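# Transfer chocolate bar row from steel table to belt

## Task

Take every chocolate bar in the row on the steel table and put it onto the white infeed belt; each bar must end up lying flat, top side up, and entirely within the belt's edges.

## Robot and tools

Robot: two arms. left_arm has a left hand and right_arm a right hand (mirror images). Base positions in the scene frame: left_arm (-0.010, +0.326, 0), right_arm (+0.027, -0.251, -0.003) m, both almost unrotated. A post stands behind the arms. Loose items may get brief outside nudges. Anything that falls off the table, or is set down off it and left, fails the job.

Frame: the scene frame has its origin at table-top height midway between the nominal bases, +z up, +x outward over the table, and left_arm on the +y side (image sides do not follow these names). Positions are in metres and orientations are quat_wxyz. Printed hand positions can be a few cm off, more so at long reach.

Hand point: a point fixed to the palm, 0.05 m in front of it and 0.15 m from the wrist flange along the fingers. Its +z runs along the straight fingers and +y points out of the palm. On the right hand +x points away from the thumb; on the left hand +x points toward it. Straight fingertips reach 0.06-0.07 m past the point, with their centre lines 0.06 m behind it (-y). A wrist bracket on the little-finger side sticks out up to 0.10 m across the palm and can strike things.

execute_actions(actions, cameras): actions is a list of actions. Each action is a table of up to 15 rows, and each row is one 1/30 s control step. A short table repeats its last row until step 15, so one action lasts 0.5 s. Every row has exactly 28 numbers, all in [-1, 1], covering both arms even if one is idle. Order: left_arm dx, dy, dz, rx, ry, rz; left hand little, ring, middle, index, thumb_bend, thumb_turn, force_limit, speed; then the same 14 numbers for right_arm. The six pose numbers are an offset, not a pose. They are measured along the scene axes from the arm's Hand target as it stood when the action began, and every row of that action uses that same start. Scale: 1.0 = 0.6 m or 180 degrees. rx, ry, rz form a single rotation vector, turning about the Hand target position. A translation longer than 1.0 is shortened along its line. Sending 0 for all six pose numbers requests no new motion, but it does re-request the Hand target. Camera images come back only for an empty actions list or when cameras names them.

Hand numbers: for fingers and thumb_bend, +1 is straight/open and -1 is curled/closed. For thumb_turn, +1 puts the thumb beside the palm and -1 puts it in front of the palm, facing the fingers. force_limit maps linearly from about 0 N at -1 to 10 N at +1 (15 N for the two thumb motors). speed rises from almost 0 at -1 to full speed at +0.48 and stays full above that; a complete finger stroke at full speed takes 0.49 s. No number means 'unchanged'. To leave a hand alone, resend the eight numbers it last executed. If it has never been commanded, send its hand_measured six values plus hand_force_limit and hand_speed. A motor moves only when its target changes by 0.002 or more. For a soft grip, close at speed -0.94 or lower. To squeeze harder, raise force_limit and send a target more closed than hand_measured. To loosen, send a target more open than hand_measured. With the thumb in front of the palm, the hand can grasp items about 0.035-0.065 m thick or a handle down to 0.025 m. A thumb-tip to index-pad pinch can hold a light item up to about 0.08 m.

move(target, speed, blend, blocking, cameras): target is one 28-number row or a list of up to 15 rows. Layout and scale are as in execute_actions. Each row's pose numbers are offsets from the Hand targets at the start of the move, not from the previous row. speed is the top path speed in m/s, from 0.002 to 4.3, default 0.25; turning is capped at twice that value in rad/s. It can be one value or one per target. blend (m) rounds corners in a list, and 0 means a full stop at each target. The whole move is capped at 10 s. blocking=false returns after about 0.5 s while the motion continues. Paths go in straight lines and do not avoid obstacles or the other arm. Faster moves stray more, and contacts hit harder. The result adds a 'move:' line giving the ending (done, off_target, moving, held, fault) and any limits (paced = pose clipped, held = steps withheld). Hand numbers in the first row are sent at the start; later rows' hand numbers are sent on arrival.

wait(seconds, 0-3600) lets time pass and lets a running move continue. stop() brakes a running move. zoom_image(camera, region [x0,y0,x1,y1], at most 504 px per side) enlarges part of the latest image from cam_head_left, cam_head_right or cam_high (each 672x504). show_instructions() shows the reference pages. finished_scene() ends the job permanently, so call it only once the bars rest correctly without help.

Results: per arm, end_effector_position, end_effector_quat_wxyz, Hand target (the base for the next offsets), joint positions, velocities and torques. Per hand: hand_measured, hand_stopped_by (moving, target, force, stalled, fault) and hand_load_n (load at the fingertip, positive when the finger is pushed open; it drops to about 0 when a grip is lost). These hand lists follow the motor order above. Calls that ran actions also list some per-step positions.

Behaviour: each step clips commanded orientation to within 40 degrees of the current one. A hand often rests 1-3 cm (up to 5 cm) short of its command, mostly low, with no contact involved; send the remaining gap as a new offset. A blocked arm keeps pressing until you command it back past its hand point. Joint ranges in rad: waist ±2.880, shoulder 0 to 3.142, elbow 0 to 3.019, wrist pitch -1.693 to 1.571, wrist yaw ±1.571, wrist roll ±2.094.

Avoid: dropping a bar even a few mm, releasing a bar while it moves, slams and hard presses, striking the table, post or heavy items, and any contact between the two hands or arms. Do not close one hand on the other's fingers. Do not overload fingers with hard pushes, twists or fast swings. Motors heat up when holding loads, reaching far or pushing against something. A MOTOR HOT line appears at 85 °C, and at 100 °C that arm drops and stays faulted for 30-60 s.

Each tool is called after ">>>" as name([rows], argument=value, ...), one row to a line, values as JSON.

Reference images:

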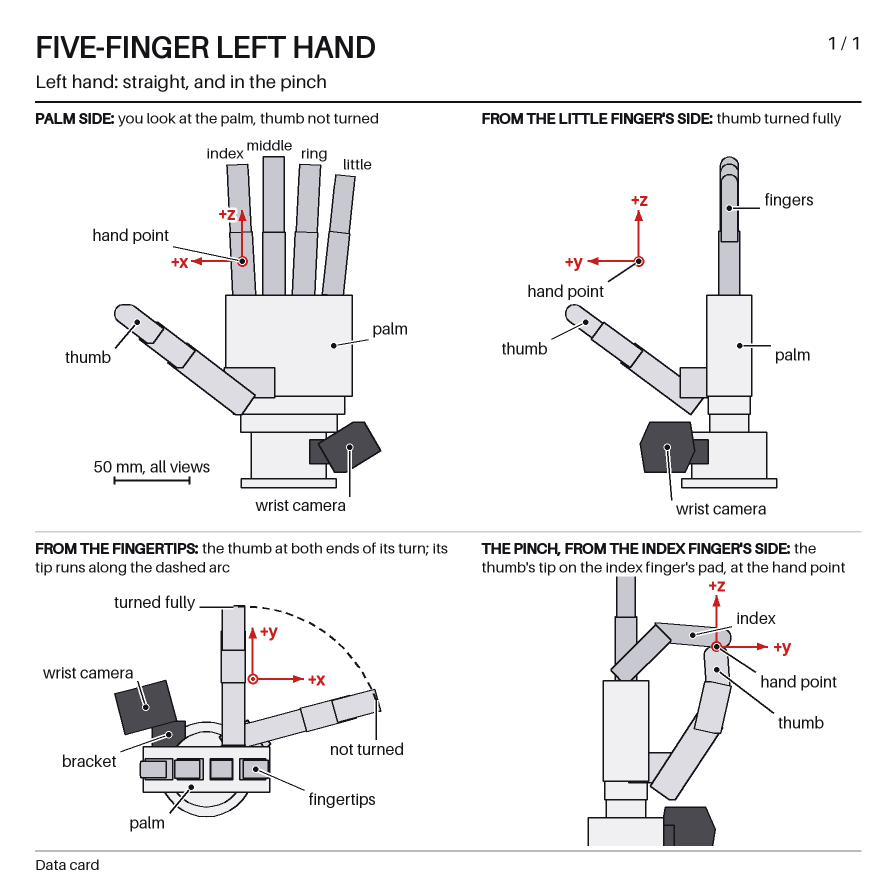

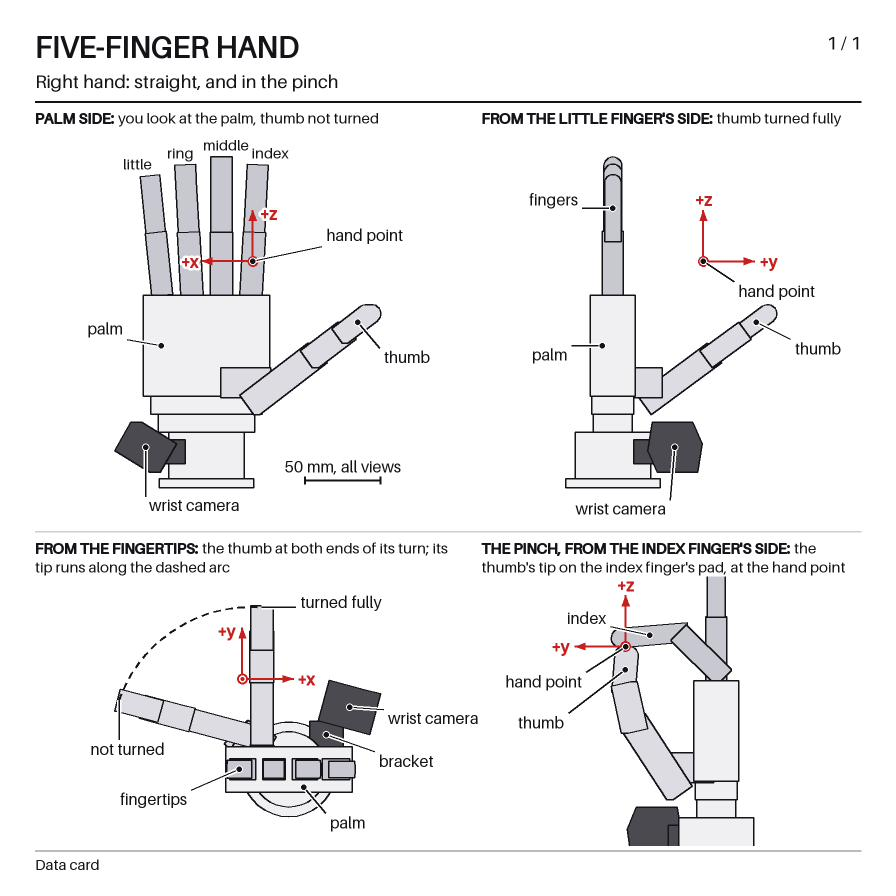

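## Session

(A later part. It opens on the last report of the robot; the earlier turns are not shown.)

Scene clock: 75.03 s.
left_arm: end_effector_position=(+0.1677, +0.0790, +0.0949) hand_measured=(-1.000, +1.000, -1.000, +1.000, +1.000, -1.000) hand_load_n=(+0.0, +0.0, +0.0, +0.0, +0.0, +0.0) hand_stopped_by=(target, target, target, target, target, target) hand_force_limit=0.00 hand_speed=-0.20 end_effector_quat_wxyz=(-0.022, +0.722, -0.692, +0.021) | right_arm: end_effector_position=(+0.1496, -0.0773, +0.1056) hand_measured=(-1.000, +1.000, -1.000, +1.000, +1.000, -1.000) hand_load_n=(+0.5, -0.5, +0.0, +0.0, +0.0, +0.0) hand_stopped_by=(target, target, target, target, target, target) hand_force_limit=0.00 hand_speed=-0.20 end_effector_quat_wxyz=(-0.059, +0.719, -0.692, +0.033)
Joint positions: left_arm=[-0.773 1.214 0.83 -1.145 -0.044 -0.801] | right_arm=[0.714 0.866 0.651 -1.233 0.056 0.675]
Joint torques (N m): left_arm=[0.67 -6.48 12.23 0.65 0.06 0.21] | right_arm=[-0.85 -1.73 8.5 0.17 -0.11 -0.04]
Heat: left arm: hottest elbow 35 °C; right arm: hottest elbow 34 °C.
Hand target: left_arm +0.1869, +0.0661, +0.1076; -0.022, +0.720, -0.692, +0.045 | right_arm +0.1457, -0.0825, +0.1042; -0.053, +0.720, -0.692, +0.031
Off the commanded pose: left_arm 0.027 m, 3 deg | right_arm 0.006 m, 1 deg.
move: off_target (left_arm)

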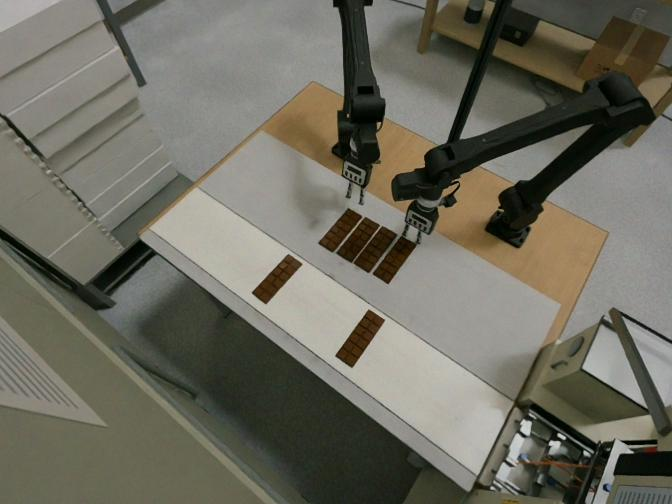

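>>> move(target=[0.1, 0.005, 0.0, 0,0,0, -1, 1, -1, 1, 1, -1, 0, -0.2, 0, 0, 0, 0,0,0, -1, 1, -1, 1, 1, -1, 0, -0.2], speed=0.07, cameras=["cam_high"])

>>> zoom_image(camera="cam_high", region=[340, 200, 440, 290])

Scene clock: 77.17 s.
left_arm: end_effector_position=(+0.2259, +0.0801, +0.0961) hand_measured=(-1.000, +1.000, -1.000, +1.000, +1.000, -1.000) hand_load_n=(+0.0, -0.5, +0.0, +0.0, +0.0, -0.5) hand_stopped_by=(target, target, target, target, target, target) hand_force_limit=0.00 hand_speed=-0.20 end_effector_quat_wxyz=(-0.021, +0.722, -0.691, +0.022) | right_arm: end_effector_position=(+0.1496, -0.0773, +0.1056) hand_measured=(-1.000, +1.000, -1.000, +1.000, +1.000, -1.000) hand_load_n=(+0.5, +0.0, +0.0, +0.0, +0.0, +0.0) hand_stopped_by=(target, target, target, target, target, target) hand_force_limit=0.00 hand_speed=-0.20 end_effector_quat_wxyz=(-0.059, +0.719, -0.692, +0.033)
Joint positions: left_arm=[-0.655 1.332 0.935 -1.126 -0.036 -0.685] | right_arm=[0.714 0.866 0.651 -1.233 0.056 0.675]
Joint torques (N m): left_arm=[0.79 -8.12 12.37 0.66 0.17 0.23] | right_arm=[-0.79 -1.73 8.5 0.16 -0.11 -0.04]
Heat: left arm: hottest elbow 35 °C; right arm: hottest elbow 34 °C.
Hand target: left_arm +0.2470, +0.0690, +0.1077; -0.022, +0.720, -0.692, +0.045 | right_arm +0.1457, -0.0825, +0.1042; -0.053, +0.720, -0.692, +0.031
Off the commanded pose: left_arm 0.026 m, 3 deg | right_arm 0.007 m, 1 deg.
move: off_target (left_arm)

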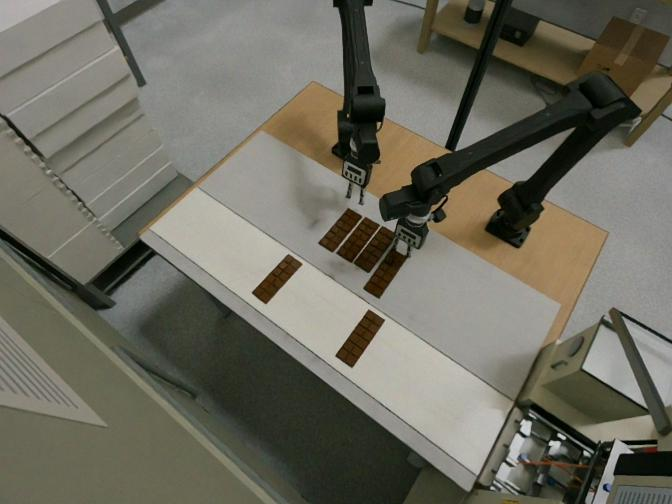

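Scaled by 5.040 from the camera's image (finer frame: 960x720).

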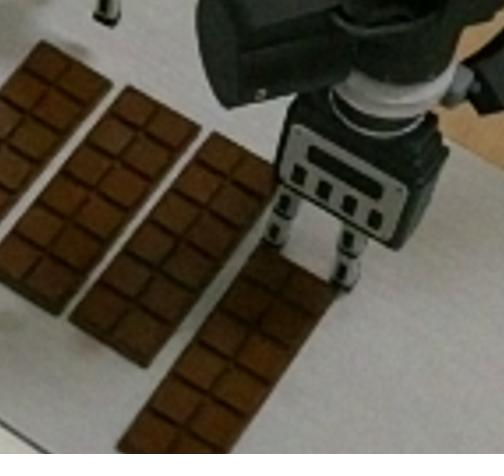

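>>> move([
  [0.0667, 0.0042, -0.001, 0,0,0, -1, 1, -1, 1, 1, -1, 0, -0.2, 0, 0, 0, 0,0,0, -1, 1, -1, 1, 1, -1, 0, -0.2],
  [0.1333, 0.0092, -0.003, 0,0,0, -1, 1, -1, 1, 1, -1, 0, -0.2, 0.064, 0.0717, -0.0035, 0,0,0, -1, 1, -1, 1, 1, -1, 0, -0.2],
], speed=0.07, blend=[0.01, 0], cameras=["cam_high"])

>>> zoom_image(camera="cam_high", region=[330, 180, 430, 300])

Scene clock: 79.50 s.
left_arm: end_effector_position=(+0.2994, +0.0801, +0.0982) hand_measured=(-1.000, +1.000, -1.000, +1.000, +1.000, -1.000) hand_load_n=(+0.0, -4.0, +0.0, -0.5, +0.0, +0.0) hand_stopped_by=(target, target, target, target, target, target) hand_force_limit=0.00 hand_speed=-0.20 end_effector_quat_wxyz=(-0.015, +0.721, -0.693, +0.026) | right_arm: end_effector_position=(+0.1656, -0.0597, +0.0849) hand_measured=(-1.000, +1.000, -1.000, +1.000, +1.000, -1.000) hand_load_n=(+0.0, +0.0, +0.0, +0.0, +0.0, +0.0) hand_stopped_by=(target, target, target, target, target, target) hand_force_limit=0.00 hand_speed=-0.20 end_effector_quat_wxyz=(-0.024, +0.721, -0.692, +0.030)
Joint positions: left_arm=[-0.543 1.484 1.094 -1.123 -0.016 -0.569] | right_arm=[0.725 1.03 0.683 -1.172 0.056 0.685]
Joint torques (N m): left_arm=[1.32 -9.64 13.03 0.64 -0.16 0.25] | right_arm=[0.56 -1.61 13.56 1.07 -0.02 0.12]
Heat: left arm: hottest elbow 35 °C; right arm: hottest elbow 34 °C.
Hand target: left_arm +0.3270, +0.0745, +0.1060; -0.022, +0.720, -0.692, +0.045 | right_arm +0.1842, -0.0394, +0.1022; -0.053, +0.720, -0.692, +0.031
Off the commanded pose: left_arm 0.029 m, 2 deg | right_arm 0.032 m, 3 deg.
move: off_target (left_arm, right_arm)

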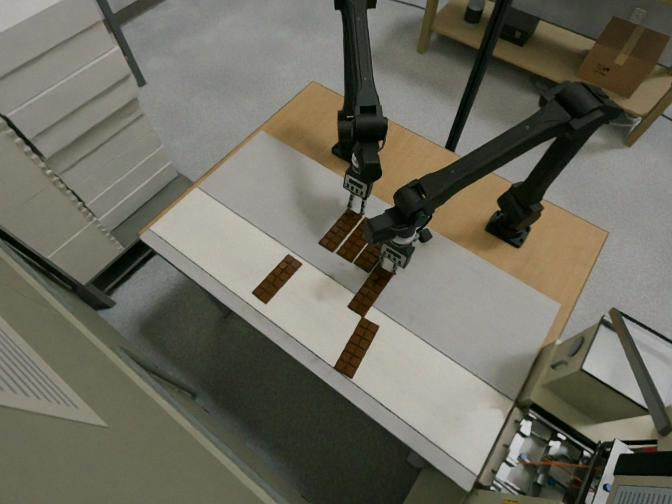

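Scaled by 4.200 from the camera's image (finer frame: 960x720).

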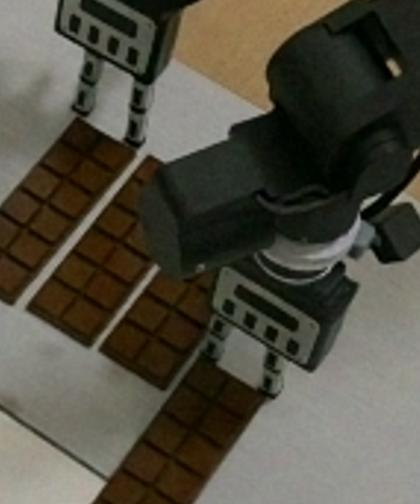

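>>> zoom_image(camera="cam_high", region=[310, 260, 430, 400])

Scaled by 3.600 from the camera's image (finer frame: 960x720).

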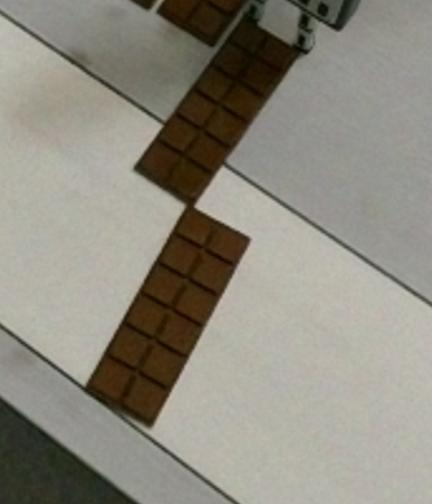

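>>> move([
  [-0.075, 0, 0.003, 0,0,0, -1, 1, -1, 1, 1, -1, 0, -0.2, -0.05, 0, 0.03, 0,0,0, -1, 1, -1, 1, 1, -1, 0, -0.2],
  [-0.075, 0, 0.115, 0,0,0, -1, 1, -1, 1, 1, -1, 0, -0.2, -0.05, -0.1, 0.1, 0,0,0, -1, 1, -1, 1, 1, -1, 0, -0.2],
  [0.3717, -0.0183, 0.115, 0,0,0, -1, 1, -1, 1, 1, -1, 0, -0.2, -0.05, -0.1, 0.1, 0,0,0, -1, 1, -1, 1, 1, -1, 0, -0.2],
], speed=[0.1, 0.2, 0.25], blend=[0, 0.03, 0], cameras=["cam_high", "cam_head_left"])

>>> zoom_image(camera="cam_high", region=[290, 230, 430, 400])

Scene clock: 86.73 s.
left_arm: end_effector_position=(+0.5390, +0.0649, +0.1665) hand_measured=(-1.000, +1.000, -1.000, +1.000, +1.000, -1.000) hand_load_n=(+0.0, +0.0, +0.0, -0.5, +0.0, +0.0) hand_stopped_by=(target, target, target, target, target, target) hand_force_limit=0.00 hand_speed=-0.20 end_effector_quat_wxyz=(-0.019, +0.724, -0.688, +0.036) | right_arm: end_effector_position=(+0.1404, -0.1077, +0.1369) hand_measured=(-1.000, +1.000, -1.000, +1.000, +1.000, -1.000) hand_load_n=(+0.0, +0.0, +0.0, +0.0, +0.0, +0.0) hand_stopped_by=(target, target, target, target, target, target) hand_force_limit=0.00 hand_speed=-0.20 end_effector_quat_wxyz=(-0.025, +0.721, -0.692, +0.028)
Joint positions: left_arm=[-0.372 2.012 1.995 -1.472 -0.007 -0.41] | right_arm=[0.624 0.823 0.712 -1.401 0.046 0.586]
Joint torques (N m): left_arm=[-0.5 -19.08 13.34 -0.21 0.15 0.21] | right_arm=[-0.85 -1.14 14.45 0.03 -0.12 -0.04]
Heat: left arm: hottest elbow 35 °C; right arm: hottest elbow 35 °C.
Hand target: left_arm +0.5500, +0.0634, +0.1750; -0.023, +0.720, -0.692, +0.046 | right_arm +0.1542, -0.0994, +0.1621; -0.053, +0.720, -0.692, +0.031
Off the commanded pose: left_arm 0.014 m, 1 deg | right_arm 0.030 m, 3 deg.
move: off_target (left_arm, right_arm)
Images, in order (width x height): cam_head_left 672x504, cam_high 672x504.

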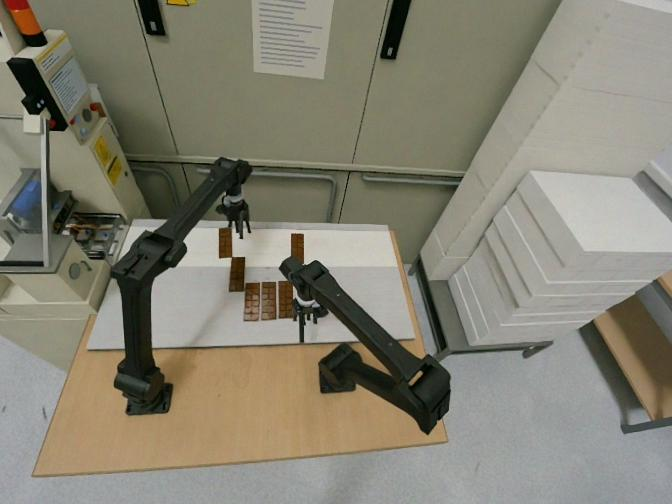

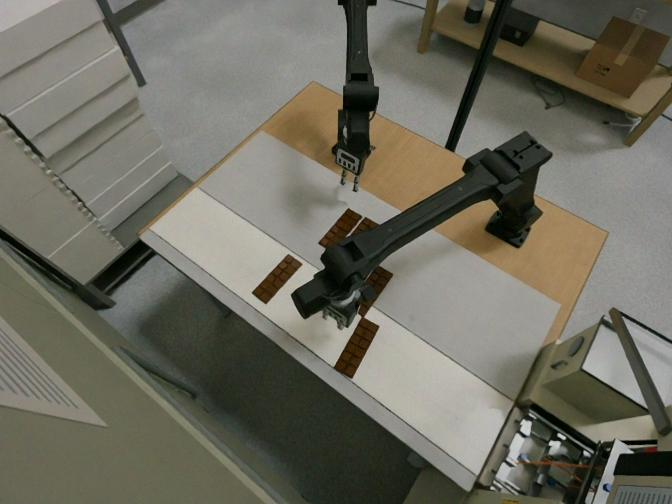

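Scaled by 2.965 from the camera's image (finer frame: 960x720).

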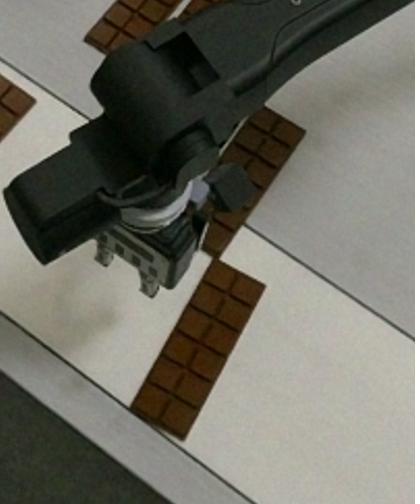

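>>> move(target=[-0.008, 0.0, -0.1, 0,0,0, -1, 1, -1, 1, 1, -1, 0, -0.2, 0, 0, 0, 0,0,0, -1, 1, -1, 1, 1, -1, 0, -0.2], speed=0.12, cameras=["cam_high", "cam_head_left"])

>>> zoom_image(camera="cam_high", region=[300, 290, 400, 390])

>>> zoom_image(camera="cam_head_left", region=[190, 200, 320, 310])

Scene clock: 88.07 s.
left_arm: end_effector_position=(+0.5443, +0.0629, +0.1251) hand_measured=(-1.000, +1.000, -1.000, +1.000, +1.000, -1.000) hand_load_n=(+0.0, +0.0, +0.0, +0.0, +0.0, +0.0) hand_stopped_by=(target, target, target, target, target, target) hand_force_limit=0.00 hand_speed=-0.20 end_effector_quat_wxyz=(-0.024, +0.724, -0.688, +0.048) | right_arm: end_effector_position=(+0.1404, -0.1077, +0.1369) hand_measured=(-1.000, +1.000, -1.000, +1.000, +1.000, -1.000) hand_load_n=(+0.0, -0.5, +0.0, +0.0, +0.0, +0.0) hand_stopped_by=(target, target, target, target, target, target) hand_force_limit=0.00 hand_speed=-0.20 end_effector_quat_wxyz=(-0.025, +0.721, -0.692, +0.028)
Joint positions: left_arm=[-0.372 2.017 1.895 -1.342 -0.007 -0.41] | right_arm=[0.624 0.823 0.712 -1.401 0.046 0.586]
Joint torques (N m): left_arm=[0.03 -19.84 8.72 0.76 0.15 0.21] | right_arm=[-0.85 -1.08 14.43 0.03 -0.11 -0.04]
Heat: left arm: hottest elbow 35 °C; right arm: hottest elbow 35 °C.
Hand target: left_arm +0.5451, +0.0635, +0.1148; -0.022, +0.720, -0.692, +0.045 | right_arm +0.1542, -0.0994, +0.1621; -0.053, +0.720, -0.692, +0.031
Off the commanded pose: left_arm 0.010 m, 1 deg | right_arm 0.030 m, 3 deg.
move: done
Images, in order (width x height): cam_head_left 672x504, cam_high 672x504.

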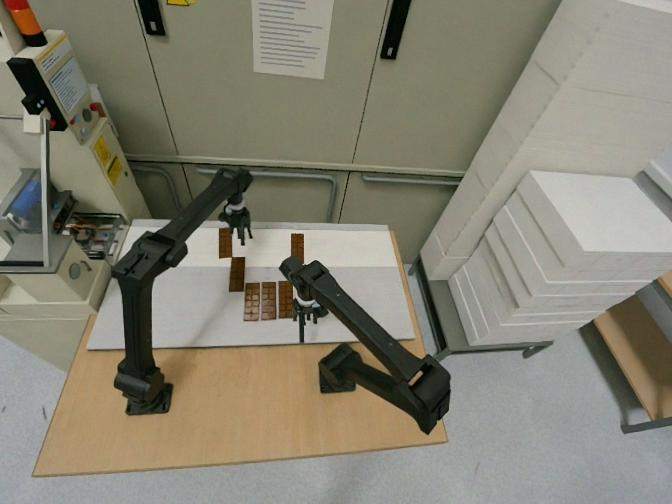

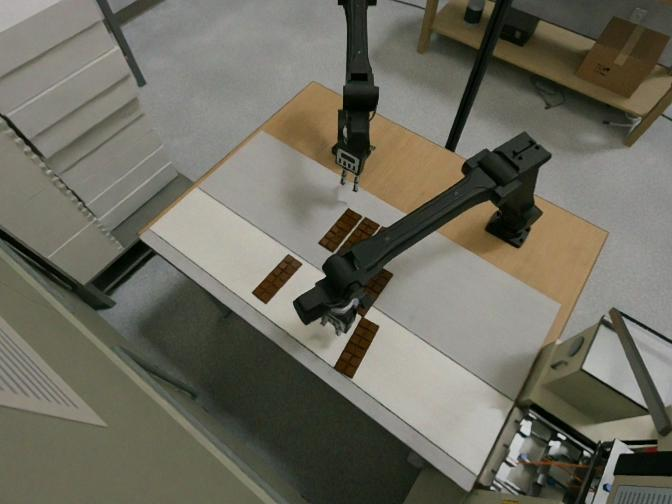

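Scaled by 5.040 from the camera's image (finer frame: 960x720).

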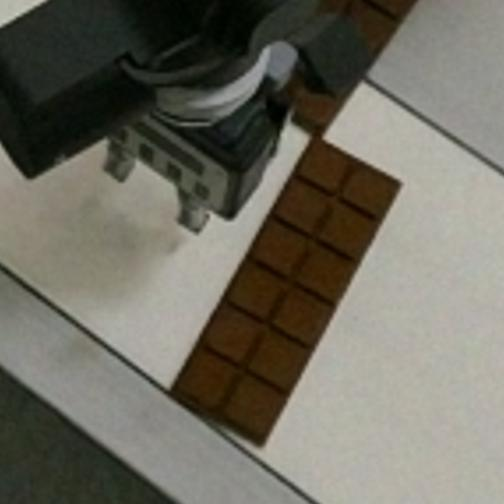

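Scaled by 3.877 from the camera's image (finer frame: 960x720).

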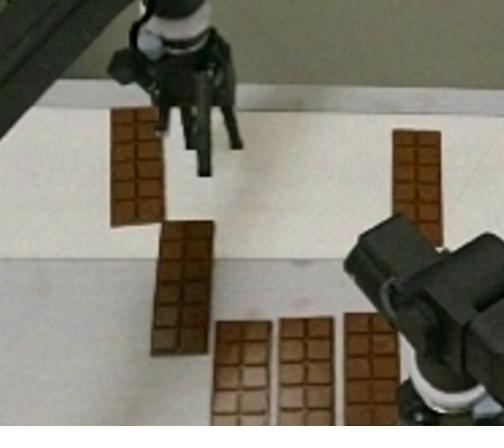

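>>> move(target=[-0.029, 0.0, -0.0405, 0,0,0, -1, 1, -1, 1, 1, -1, 0, -0.2, 0, 0, 0, 0,0,0, -1, 1, -1, 1, 1, -1, 0, -0.2], speed=0.06, cameras=["cam_high", "cam_head_left"])

>>> zoom_image(camera="cam_high", region=[300, 290, 400, 390])

Scene clock: 89.50 s.
left_arm: end_effector_position=(+0.5331, +0.0671, +0.1012) hand_measured=(-1.000, +1.000, -1.000, +1.000, +1.000, -1.000) hand_load_n=(+0.0, +0.0, +0.0, +0.0, +0.0, +0.0) hand_stopped_by=(target, target, target, target, target, target) hand_force_limit=0.00 hand_speed=-0.20 end_effector_quat_wxyz=(-0.025, +0.724, -0.688, +0.050) | right_arm: end_effector_position=(+0.1404, -0.1077, +0.1369) hand_measured=(-1.000, +1.000, -1.000, +1.000, +1.000, -1.000) hand_load_n=(+0.0, +0.0, +0.0, +0.0, +0.0, +0.0) hand_stopped_by=(target, target, target, target, target, target) hand_force_limit=0.00 hand_speed=-0.20 end_effector_quat_wxyz=(-0.025, +0.721, -0.692, +0.028)
Joint positions: left_arm=[-0.372 1.99 1.789 -1.258 -0.007 -0.41] | right_arm=[0.624 0.823 0.712 -1.401 0.046 0.586]
Joint torques (N m): left_arm=[-0.67 -19.66 7.54 0.75 0.12 0.11] | right_arm=[-0.79 -1.14 14.45 0.03 -0.11 -0.04]
Heat: left arm: hottest elbow 35 °C; right arm: hottest elbow 35 °C.
Hand target: left_arm +0.5277, +0.0635, +0.0905; -0.022, +0.720, -0.692, +0.045 | right_arm +0.1542, -0.0994, +0.1621; -0.053, +0.720, -0.692, +0.031
Off the commanded pose: left_arm 0.013 m, 1 deg | right_arm 0.030 m, 3 deg.
move: off_target (left_arm)
Images, in order (width x height): cam_head_left 672x504, cam_high 672x504.

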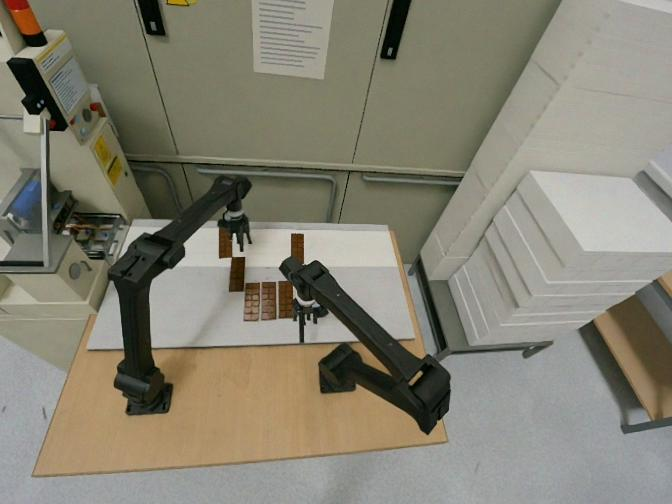

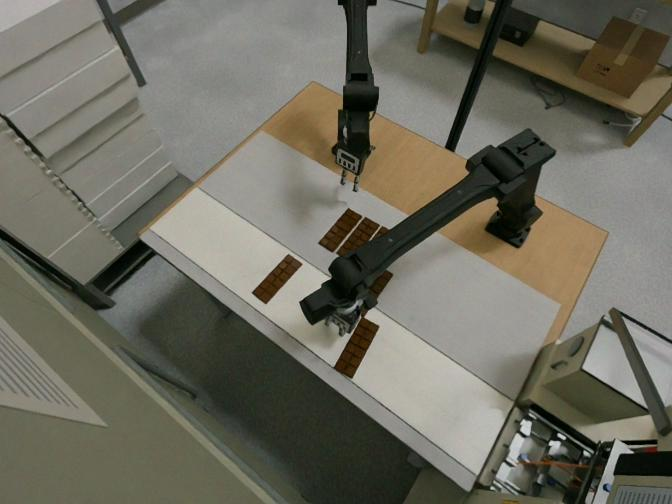

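Scaled by 5.040 from the camera's image (finer frame: 960x720).

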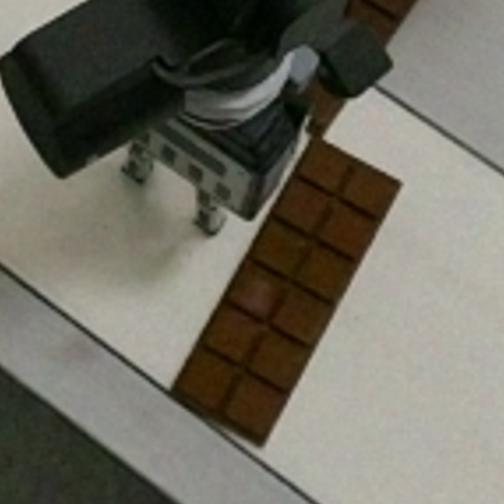

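>>> move(target=[-0.0217, 0.0, -0.01, 0,0,0, -1, 1, -1, 1, 1, -1, 0, -0.2, 0, 0, 0, 0,0,0, -1, 1, -1, 1, 1, -1, 0, -0.2], speed=0.06, cameras=["cam_high"])

>>> zoom_image(camera="cam_high", region=[300, 290, 400, 390])

Scene clock: 90.57 s.
left_arm: end_effector_position=(+0.5265, +0.0677, +0.0991) hand_measured=(-1.000, +1.000, -1.000, +1.000, +1.000, -1.000) hand_load_n=(+0.0, +0.0, +0.0, +0.0, +0.0, +0.0) hand_stopped_by=(target, target, target, target, target, target) hand_force_limit=0.00 hand_speed=-0.20 end_effector_quat_wxyz=(-0.029, +0.722, -0.688, +0.060) | right_arm: end_effector_position=(+0.1404, -0.1077, +0.1369) hand_measured=(-1.000, +1.000, -1.000, +1.000, +1.000, -1.000) hand_load_n=(+0.0, +0.0, +0.0, +0.0, -0.5, +0.0) hand_stopped_by=(target, target, target, target, target, target) hand_force_limit=0.00 hand_speed=-0.20 end_effector_quat_wxyz=(-0.025, +0.721, -0.692, +0.028)
Joint positions: left_arm=[-0.375 1.958 1.735 -1.214 -0.008 -0.41] | right_arm=[0.624 0.823 0.712 -1.401 0.046 0.586]
Joint torques (N m): left_arm=[-1.08 -18.78 7.19 0.34 0.09 0.03] | right_arm=[-0.85 -1.14 14.41 0.03 -0.11 -0.04]
Heat: left arm: hottest elbow 35 °C; right arm: hottest elbow 35 °C.
Hand target: left_arm +0.5148, +0.0636, +0.0845; -0.022, +0.720, -0.692, +0.045 | right_arm +0.1542, -0.0994, +0.1621; -0.053, +0.720, -0.692, +0.031
Off the commanded pose: left_arm 0.019 m, 2 deg | right_arm 0.030 m, 3 deg.
move: off_target (left_arm)

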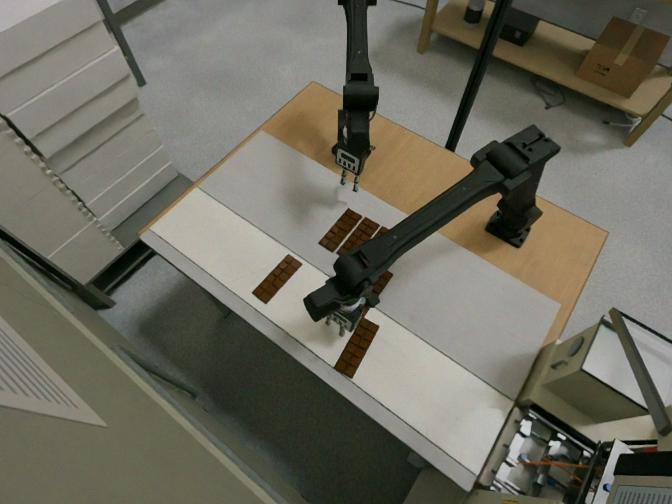

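Scaled by 5.040 from the camera's image (finer frame: 960x720).

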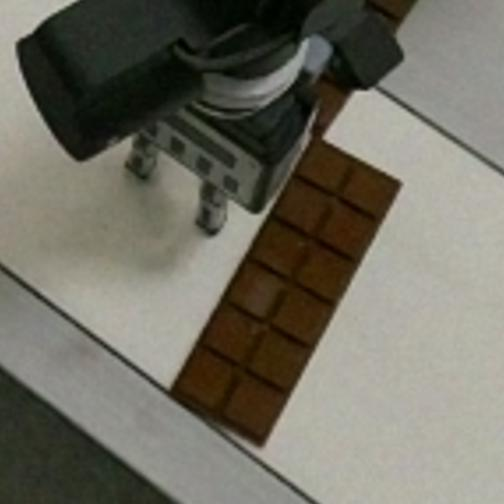

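>>> move(target=[-0.005, 0.0, -0.015, 0,0,0, -1, 1, -1, 1, 1, -1, 0, -0.2, 0, 0, 0, 0,0,0, -1, 1, -1, 1, 1, -1, 0, -0.2], speed=0.06, cameras=["cam_high", "cam_head_left"])

>>> zoom_image(camera="cam_high", region=[320, 310, 370, 350])

>>> zoom_image(camera="cam_head_left", region=[210, 210, 270, 270])

Scene clock: 91.50 s.
left_arm: end_effector_position=(+0.5254, +0.0680, +0.0979) hand_measured=(-1.000, +1.000, -1.000, +1.000, +1.000, -1.000) hand_load_n=(+0.0, +0.0, +0.0, -0.5, +0.0, +0.0) hand_stopped_by=(target, target, target, target, target, target) hand_force_limit=0.00 hand_speed=-0.20 end_effector_quat_wxyz=(-0.032, +0.722, -0.688, +0.066) | right_arm: end_effector_position=(+0.1404, -0.1077, +0.1369) hand_measured=(-1.000, +1.000, -1.000, +1.000, +1.000, -1.000) hand_load_n=(+0.0, +0.0, +0.0, +0.0, -0.5, +0.0) hand_stopped_by=(target, target, target, target, target, target) hand_force_limit=0.00 hand_speed=-0.20 end_effector_quat_wxyz=(-0.025, +0.721, -0.692, +0.028)
Joint positions: left_arm=[-0.376 1.946 1.713 -1.19 -0.008 -0.41] | right_arm=[0.624 0.823 0.712 -1.401 0.046 0.586]
Joint torques (N m): left_arm=[-1.14 -18.37 6.82 0.55 0.08 0.01] | right_arm=[-0.79 -1.08 14.43 0.05 -0.11 -0.04]
Heat: left arm: hottest elbow 35 °C; right arm: hottest elbow 35 °C.
Hand target: left_arm +0.5117, +0.0636, +0.0755; -0.022, +0.720, -0.692, +0.045 | right_arm +0.1542, -0.0994, +0.1621; -0.053, +0.720, -0.692, +0.031
Off the commanded pose: left_arm 0.027 m, 3 deg | right_arm 0.030 m, 3 deg.
move: off_target (left_arm)
Images, in order (width x height): cam_head_left 672x504, cam_high 672x504.

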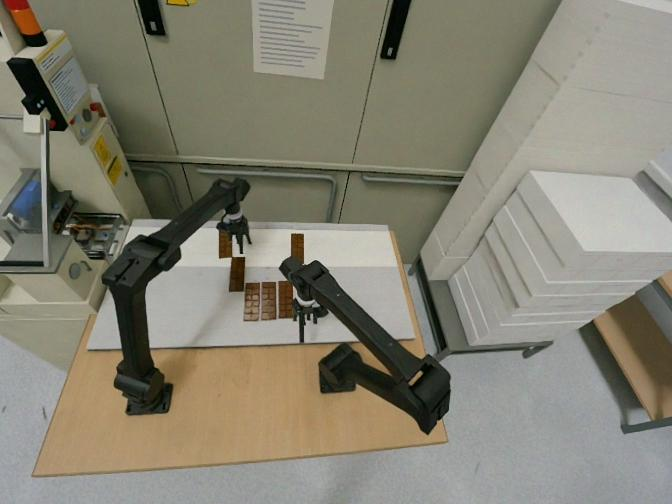

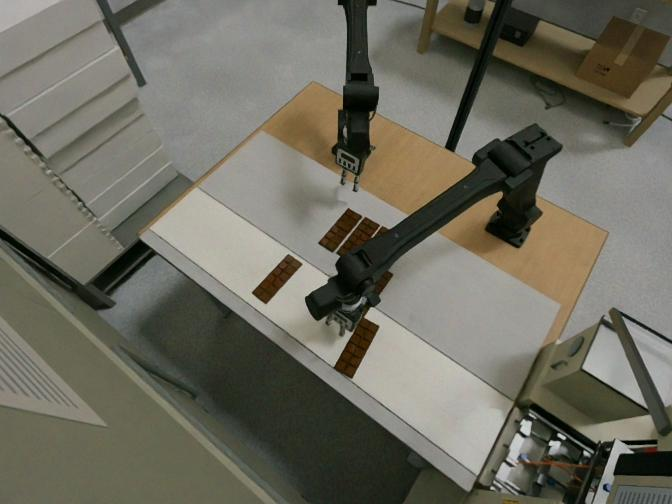

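Scaled by 10.080 from the camera's image (finer frame: 960x720).

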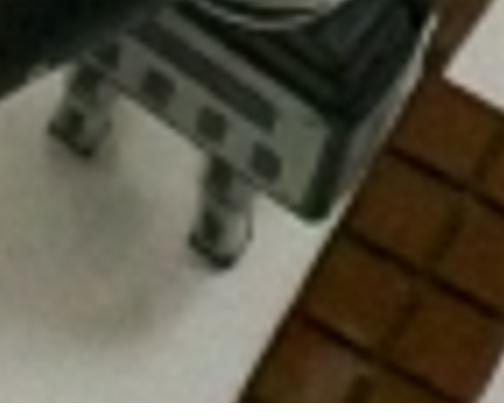

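Scaled by 8.400 from the camera's image (finer frame: 960x720).

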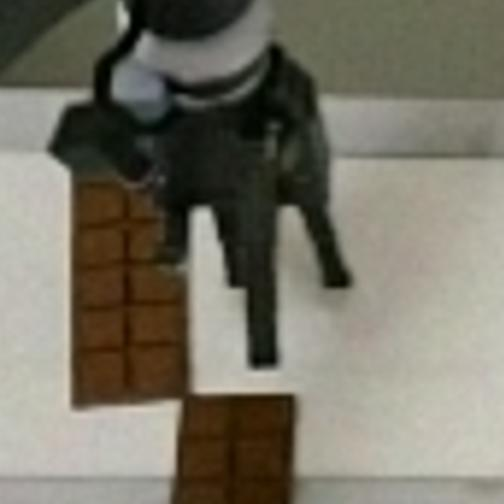

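>>> move([
  [0.005, 0.0, 0.05, 0,0,0, -1, 1, -1, 1, 1, -1, 0, -0.2, 0, 0, 0, 0,0,0, -1, 1, -1, 1, 1, -1, 0, -0.2],
  [0.005, 0.035, 0.05, 0,0,0, -1, 1, -1, 1, 1, -1, 0, -0.2, 0, 0, 0, 0,0,0, -1, 1, -1, 1, 1, -1, 0, -0.2],
], speed=0.06, cameras=["cam_high", "cam_head_left"])

>>> zoom_image(camera="cam_high", region=[310, 300, 390, 380])

Scene clock: 93.80 s.
left_arm: end_effector_position=(+0.5150, +0.0746, +0.1014) hand_measured=(-1.000, +1.000, -1.000, +1.000, +1.000, -1.000) hand_load_n=(+0.0, +0.0, +0.0, +0.0, +0.0, +0.0) hand_stopped_by=(target, target, target, target, target, target) hand_force_limit=0.00 hand_speed=-0.20 end_effector_quat_wxyz=(-0.023, +0.720, -0.692, +0.049) | right_arm: end_effector_position=(+0.1404, -0.1077, +0.1369) hand_measured=(-1.000, +1.000, -1.000, +1.000, +1.000, -1.000) hand_load_n=(+0.0, +0.0, +0.0, +0.0, +0.0, +0.0) hand_stopped_by=(target, target, target, target, target, target) hand_force_limit=0.00 hand_speed=-0.20 end_effector_quat_wxyz=(-0.025, +0.721, -0.692, +0.028)
Joint positions: left_arm=[-0.371 1.941 1.714 -1.235 -0.003 -0.398] | right_arm=[0.624 0.823 0.712 -1.401 0.046 0.586]
Joint torques (N m): left_arm=[0.97 -19.9 9.09 -0.28 0.05 0.2] | right_arm=[-0.85 -1.08 14.43 0.05 -0.11 -0.05]
Heat: left arm: hottest elbow 35 °C; right arm: hottest elbow 36 °C.
Hand target: left_arm +0.5147, +0.0846, +0.1055; -0.022, +0.720, -0.692, +0.045 | right_arm +0.1542, -0.0994, +0.1621; -0.053, +0.720, -0.692, +0.031
Off the commanded pose: left_arm 0.011 m, 0 deg | right_arm 0.030 m, 3 deg.
move: off_target (left_arm)
Images, in order (width x height): cam_head_left 672x504, cam_high 672x504.

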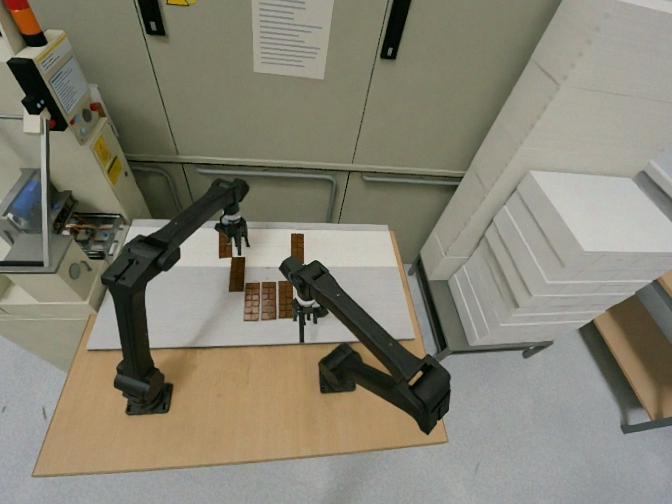

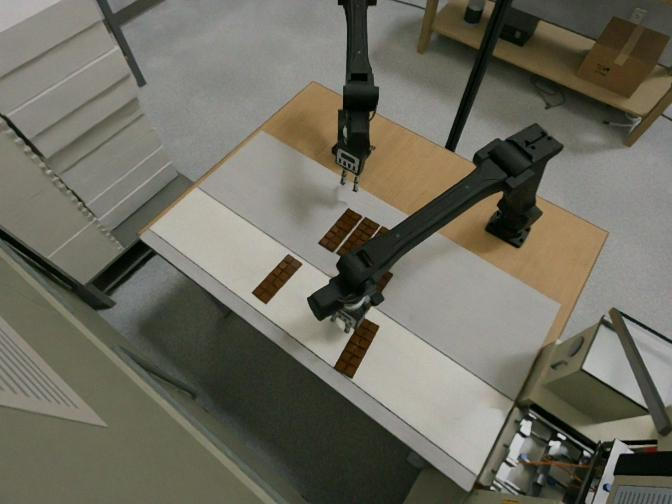

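Scaled by 6.300 from the camera's image (finer frame: 960x720).

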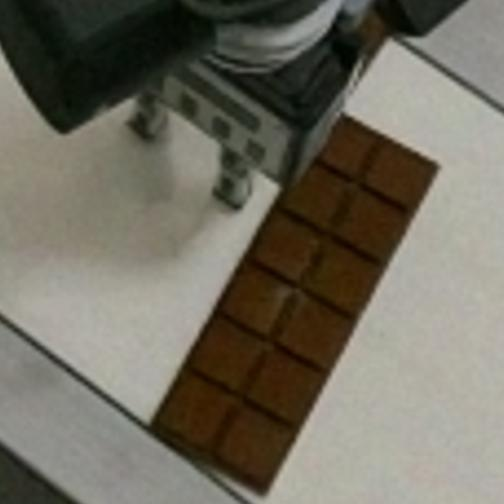

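>>> move(target=[0.003, 0.0667, 0.0, 0,0,0, -1, 1, -1, 1, 1, -1, 0, -0.2, 0, 0, 0, 0,0,0, -1, 1, -1, 1, 1, -1, 0, -0.2], speed=0.05, cameras=["cam_high", "cam_head_left"])

>>> zoom_image(camera="cam_high", region=[310, 300, 410, 400])

Scene clock: 95.40 s.
left_arm: end_effector_position=(+0.5183, +0.1174, +0.1023) hand_measured=(-1.000, +1.000, -1.000, +1.000, +1.000, -1.000) hand_load_n=(+0.0, +0.0, +0.5, +0.0, +0.0, +0.0) hand_stopped_by=(target, target, target, target, target, target) hand_force_limit=0.00 hand_speed=-0.20 end_effector_quat_wxyz=(-0.022, +0.722, -0.690, +0.044) | right_arm: end_effector_position=(+0.1404, -0.1077, +0.1369) hand_measured=(-1.000, +1.000, -1.000, +1.000, +1.000, -1.000) hand_load_n=(+0.0, +0.0, +0.0, +0.0, +0.0, +0.0) hand_stopped_by=(target, target, target, target, target, target) hand_force_limit=0.00 hand_speed=-0.20 end_effector_quat_wxyz=(-0.025, +0.721, -0.692, +0.028)
Joint positions: left_arm=[-0.302 1.919 1.682 -1.235 0.001 -0.334] | right_arm=[0.624 0.823 0.712 -1.401 0.046 0.586]
Joint torques (N m): left_arm=[0.67 -20.07 8.21 0.23 0.14 0.26] | right_arm=[-0.73 -1.14 14.43 0.03 -0.11 -0.04]
Heat: left arm: hottest elbow 35 °C; right arm: hottest elbow 36 °C.
Hand target: left_arm +0.5165, +0.1246, +0.1054; -0.022, +0.720, -0.692, +0.045 | right_arm +0.1542, -0.0994, +0.1621; -0.053, +0.720, -0.692, +0.031
Off the commanded pose: left_arm 0.008 m, 0 deg | right_arm 0.030 m, 3 deg.
move: done
Images, in order (width x height): cam_head_left 672x504, cam_high 672x504.

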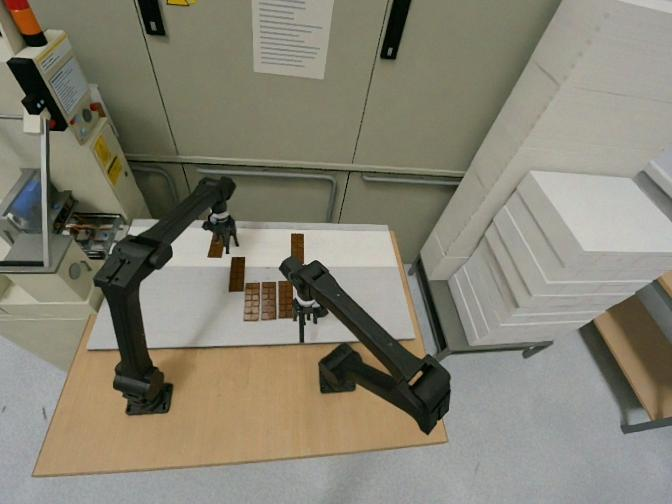

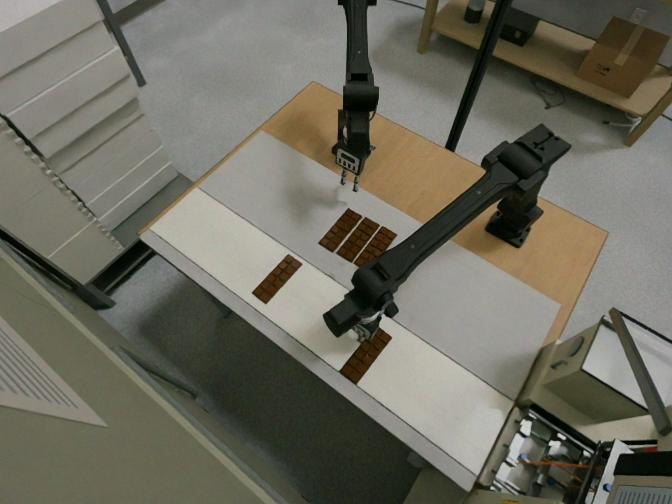

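Scaled by 5.040 from the camera's image (finer frame: 960x720).

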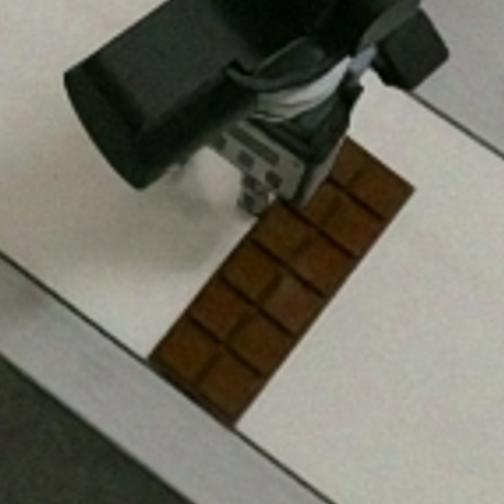

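>>> move([
  [0, -0.025, 0.0, 0,0,0, -1, 1, -1, 1, 1, -1, 0, -0.2, 0, 0, 0.03, 0,0,0, -1, 1, -1, 1, 1, -1, 0, -0.2],
  [0, -0.025, 0.1, 0,0,0, -1, 1, -1, 1, 1, -1, 0, -0.2, 0.05, 0, 0.03, 0,0,0, -1, 1, -1, 1, 1, -1, 0, -0.2],
  [0.2058, 0.0773, 0.1, 0,0,0, -1, 1, -1, 1, 1, -1, 0, -0.2, 0.6013, 0.125, 0.0215, 0,0,0, -1, 1, -1, 1, 1, -1, 0, -0.2],
], speed=[0.08, 0.2, 0.25], blend=[0.0, 0.02, 0], cameras=["cam_high", "cam_head_left"])

>>> zoom_image(camera="cam_high", region=[240, 230, 410, 400])

>>> zoom_image(camera="cam_head_left", region=[190, 190, 330, 310])

Scene clock: 99.80 s.
left_arm: end_effector_position=(+0.6310, +0.1686, +0.1607) hand_measured=(-1.000, +1.000, -1.000, +1.000, +1.000, -1.000) hand_load_n=(+0.0, +0.0, +0.0, +0.0, +0.0, +0.0) hand_stopped_by=(target, target, target, target, target, target) hand_force_limit=0.00 hand_speed=-0.20 end_effector_quat_wxyz=(-0.019, +0.724, -0.689, +0.039) | right_arm: end_effector_position=(+0.4978, -0.0280, +0.1587) hand_measured=(-1.000, +1.000, -1.000, +1.000, +1.000, -1.000) hand_load_n=(+0.0, +0.0, +0.0, +0.0, +0.0, +0.0) hand_stopped_by=(target, target, target, target, target, target) hand_force_limit=0.00 hand_speed=-0.20 end_effector_quat_wxyz=(-0.036, +0.719, -0.693, +0.025)
Joint positions: left_arm=[-0.184 2.234 2.35 -1.602 0.012 -0.221] | right_arm=[0.352 1.775 1.634 -1.343 0.013 0.319]
Joint torques (N m): left_arm=[0.38 -21.77 13.33 -0.18 0.18 0.25] | right_arm=[-0.5 -12.4 14.34 0.03 -0.12 -0.04]
Heat: left arm: hottest elbow 36 °C; right arm: hottest elbow 36 °C.
Hand target: left_arm +0.6401, +0.1710, +0.1656; -0.022, +0.720, -0.692, +0.045 | right_arm +0.5150, -0.0245, +0.1751; -0.053, +0.720, -0.692, +0.031
Off the commanded pose: left_arm 0.010 m, 1 deg | right_arm 0.024 m, 2 deg.
move: off_target (right_arm)
Images, in order (width x height): cam_head_left 672x504, cam_high 672x504.

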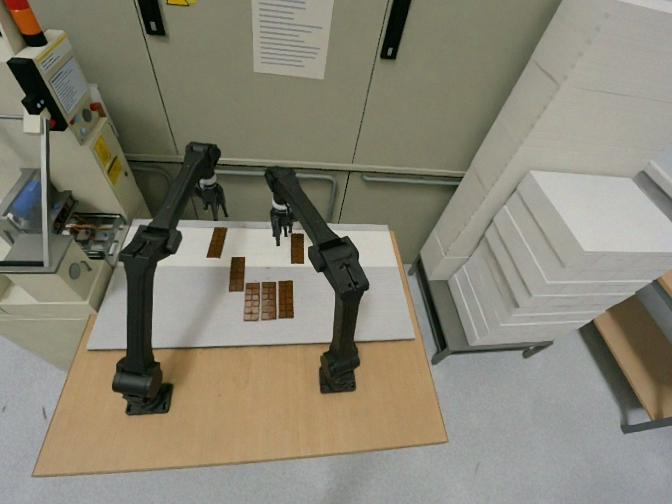

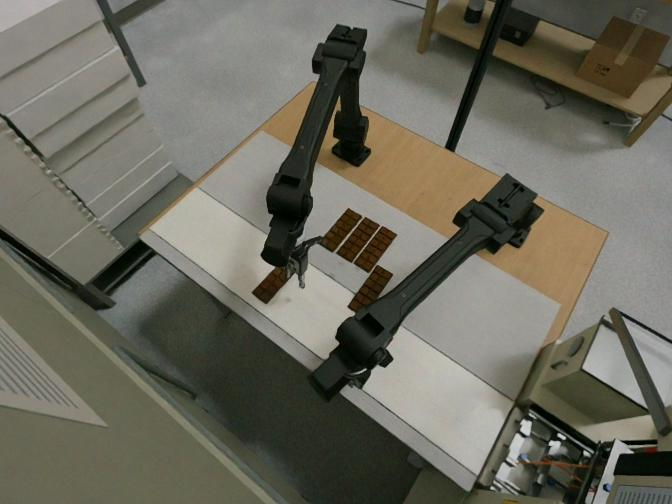

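Scaled by 2.965 from the camera's image (finer frame: 960x720).

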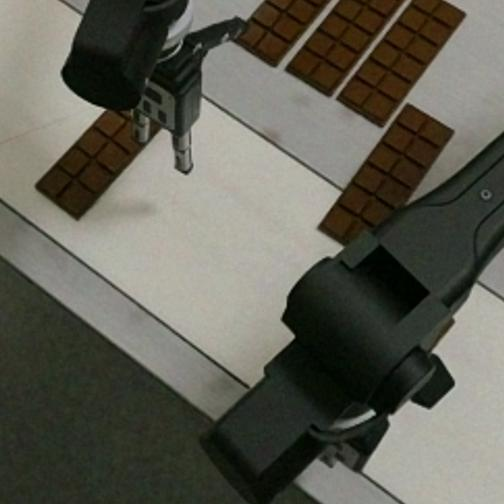

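Scaled by 3.600 from the camera's image (finer frame: 960x720).

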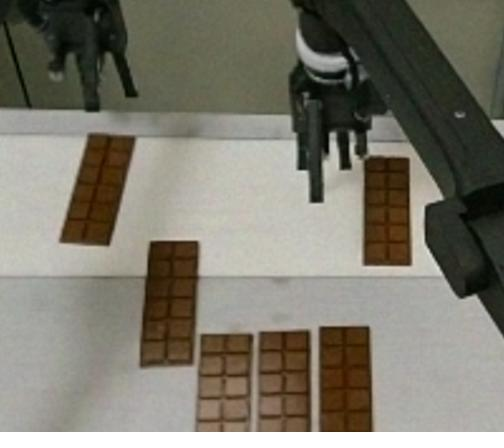

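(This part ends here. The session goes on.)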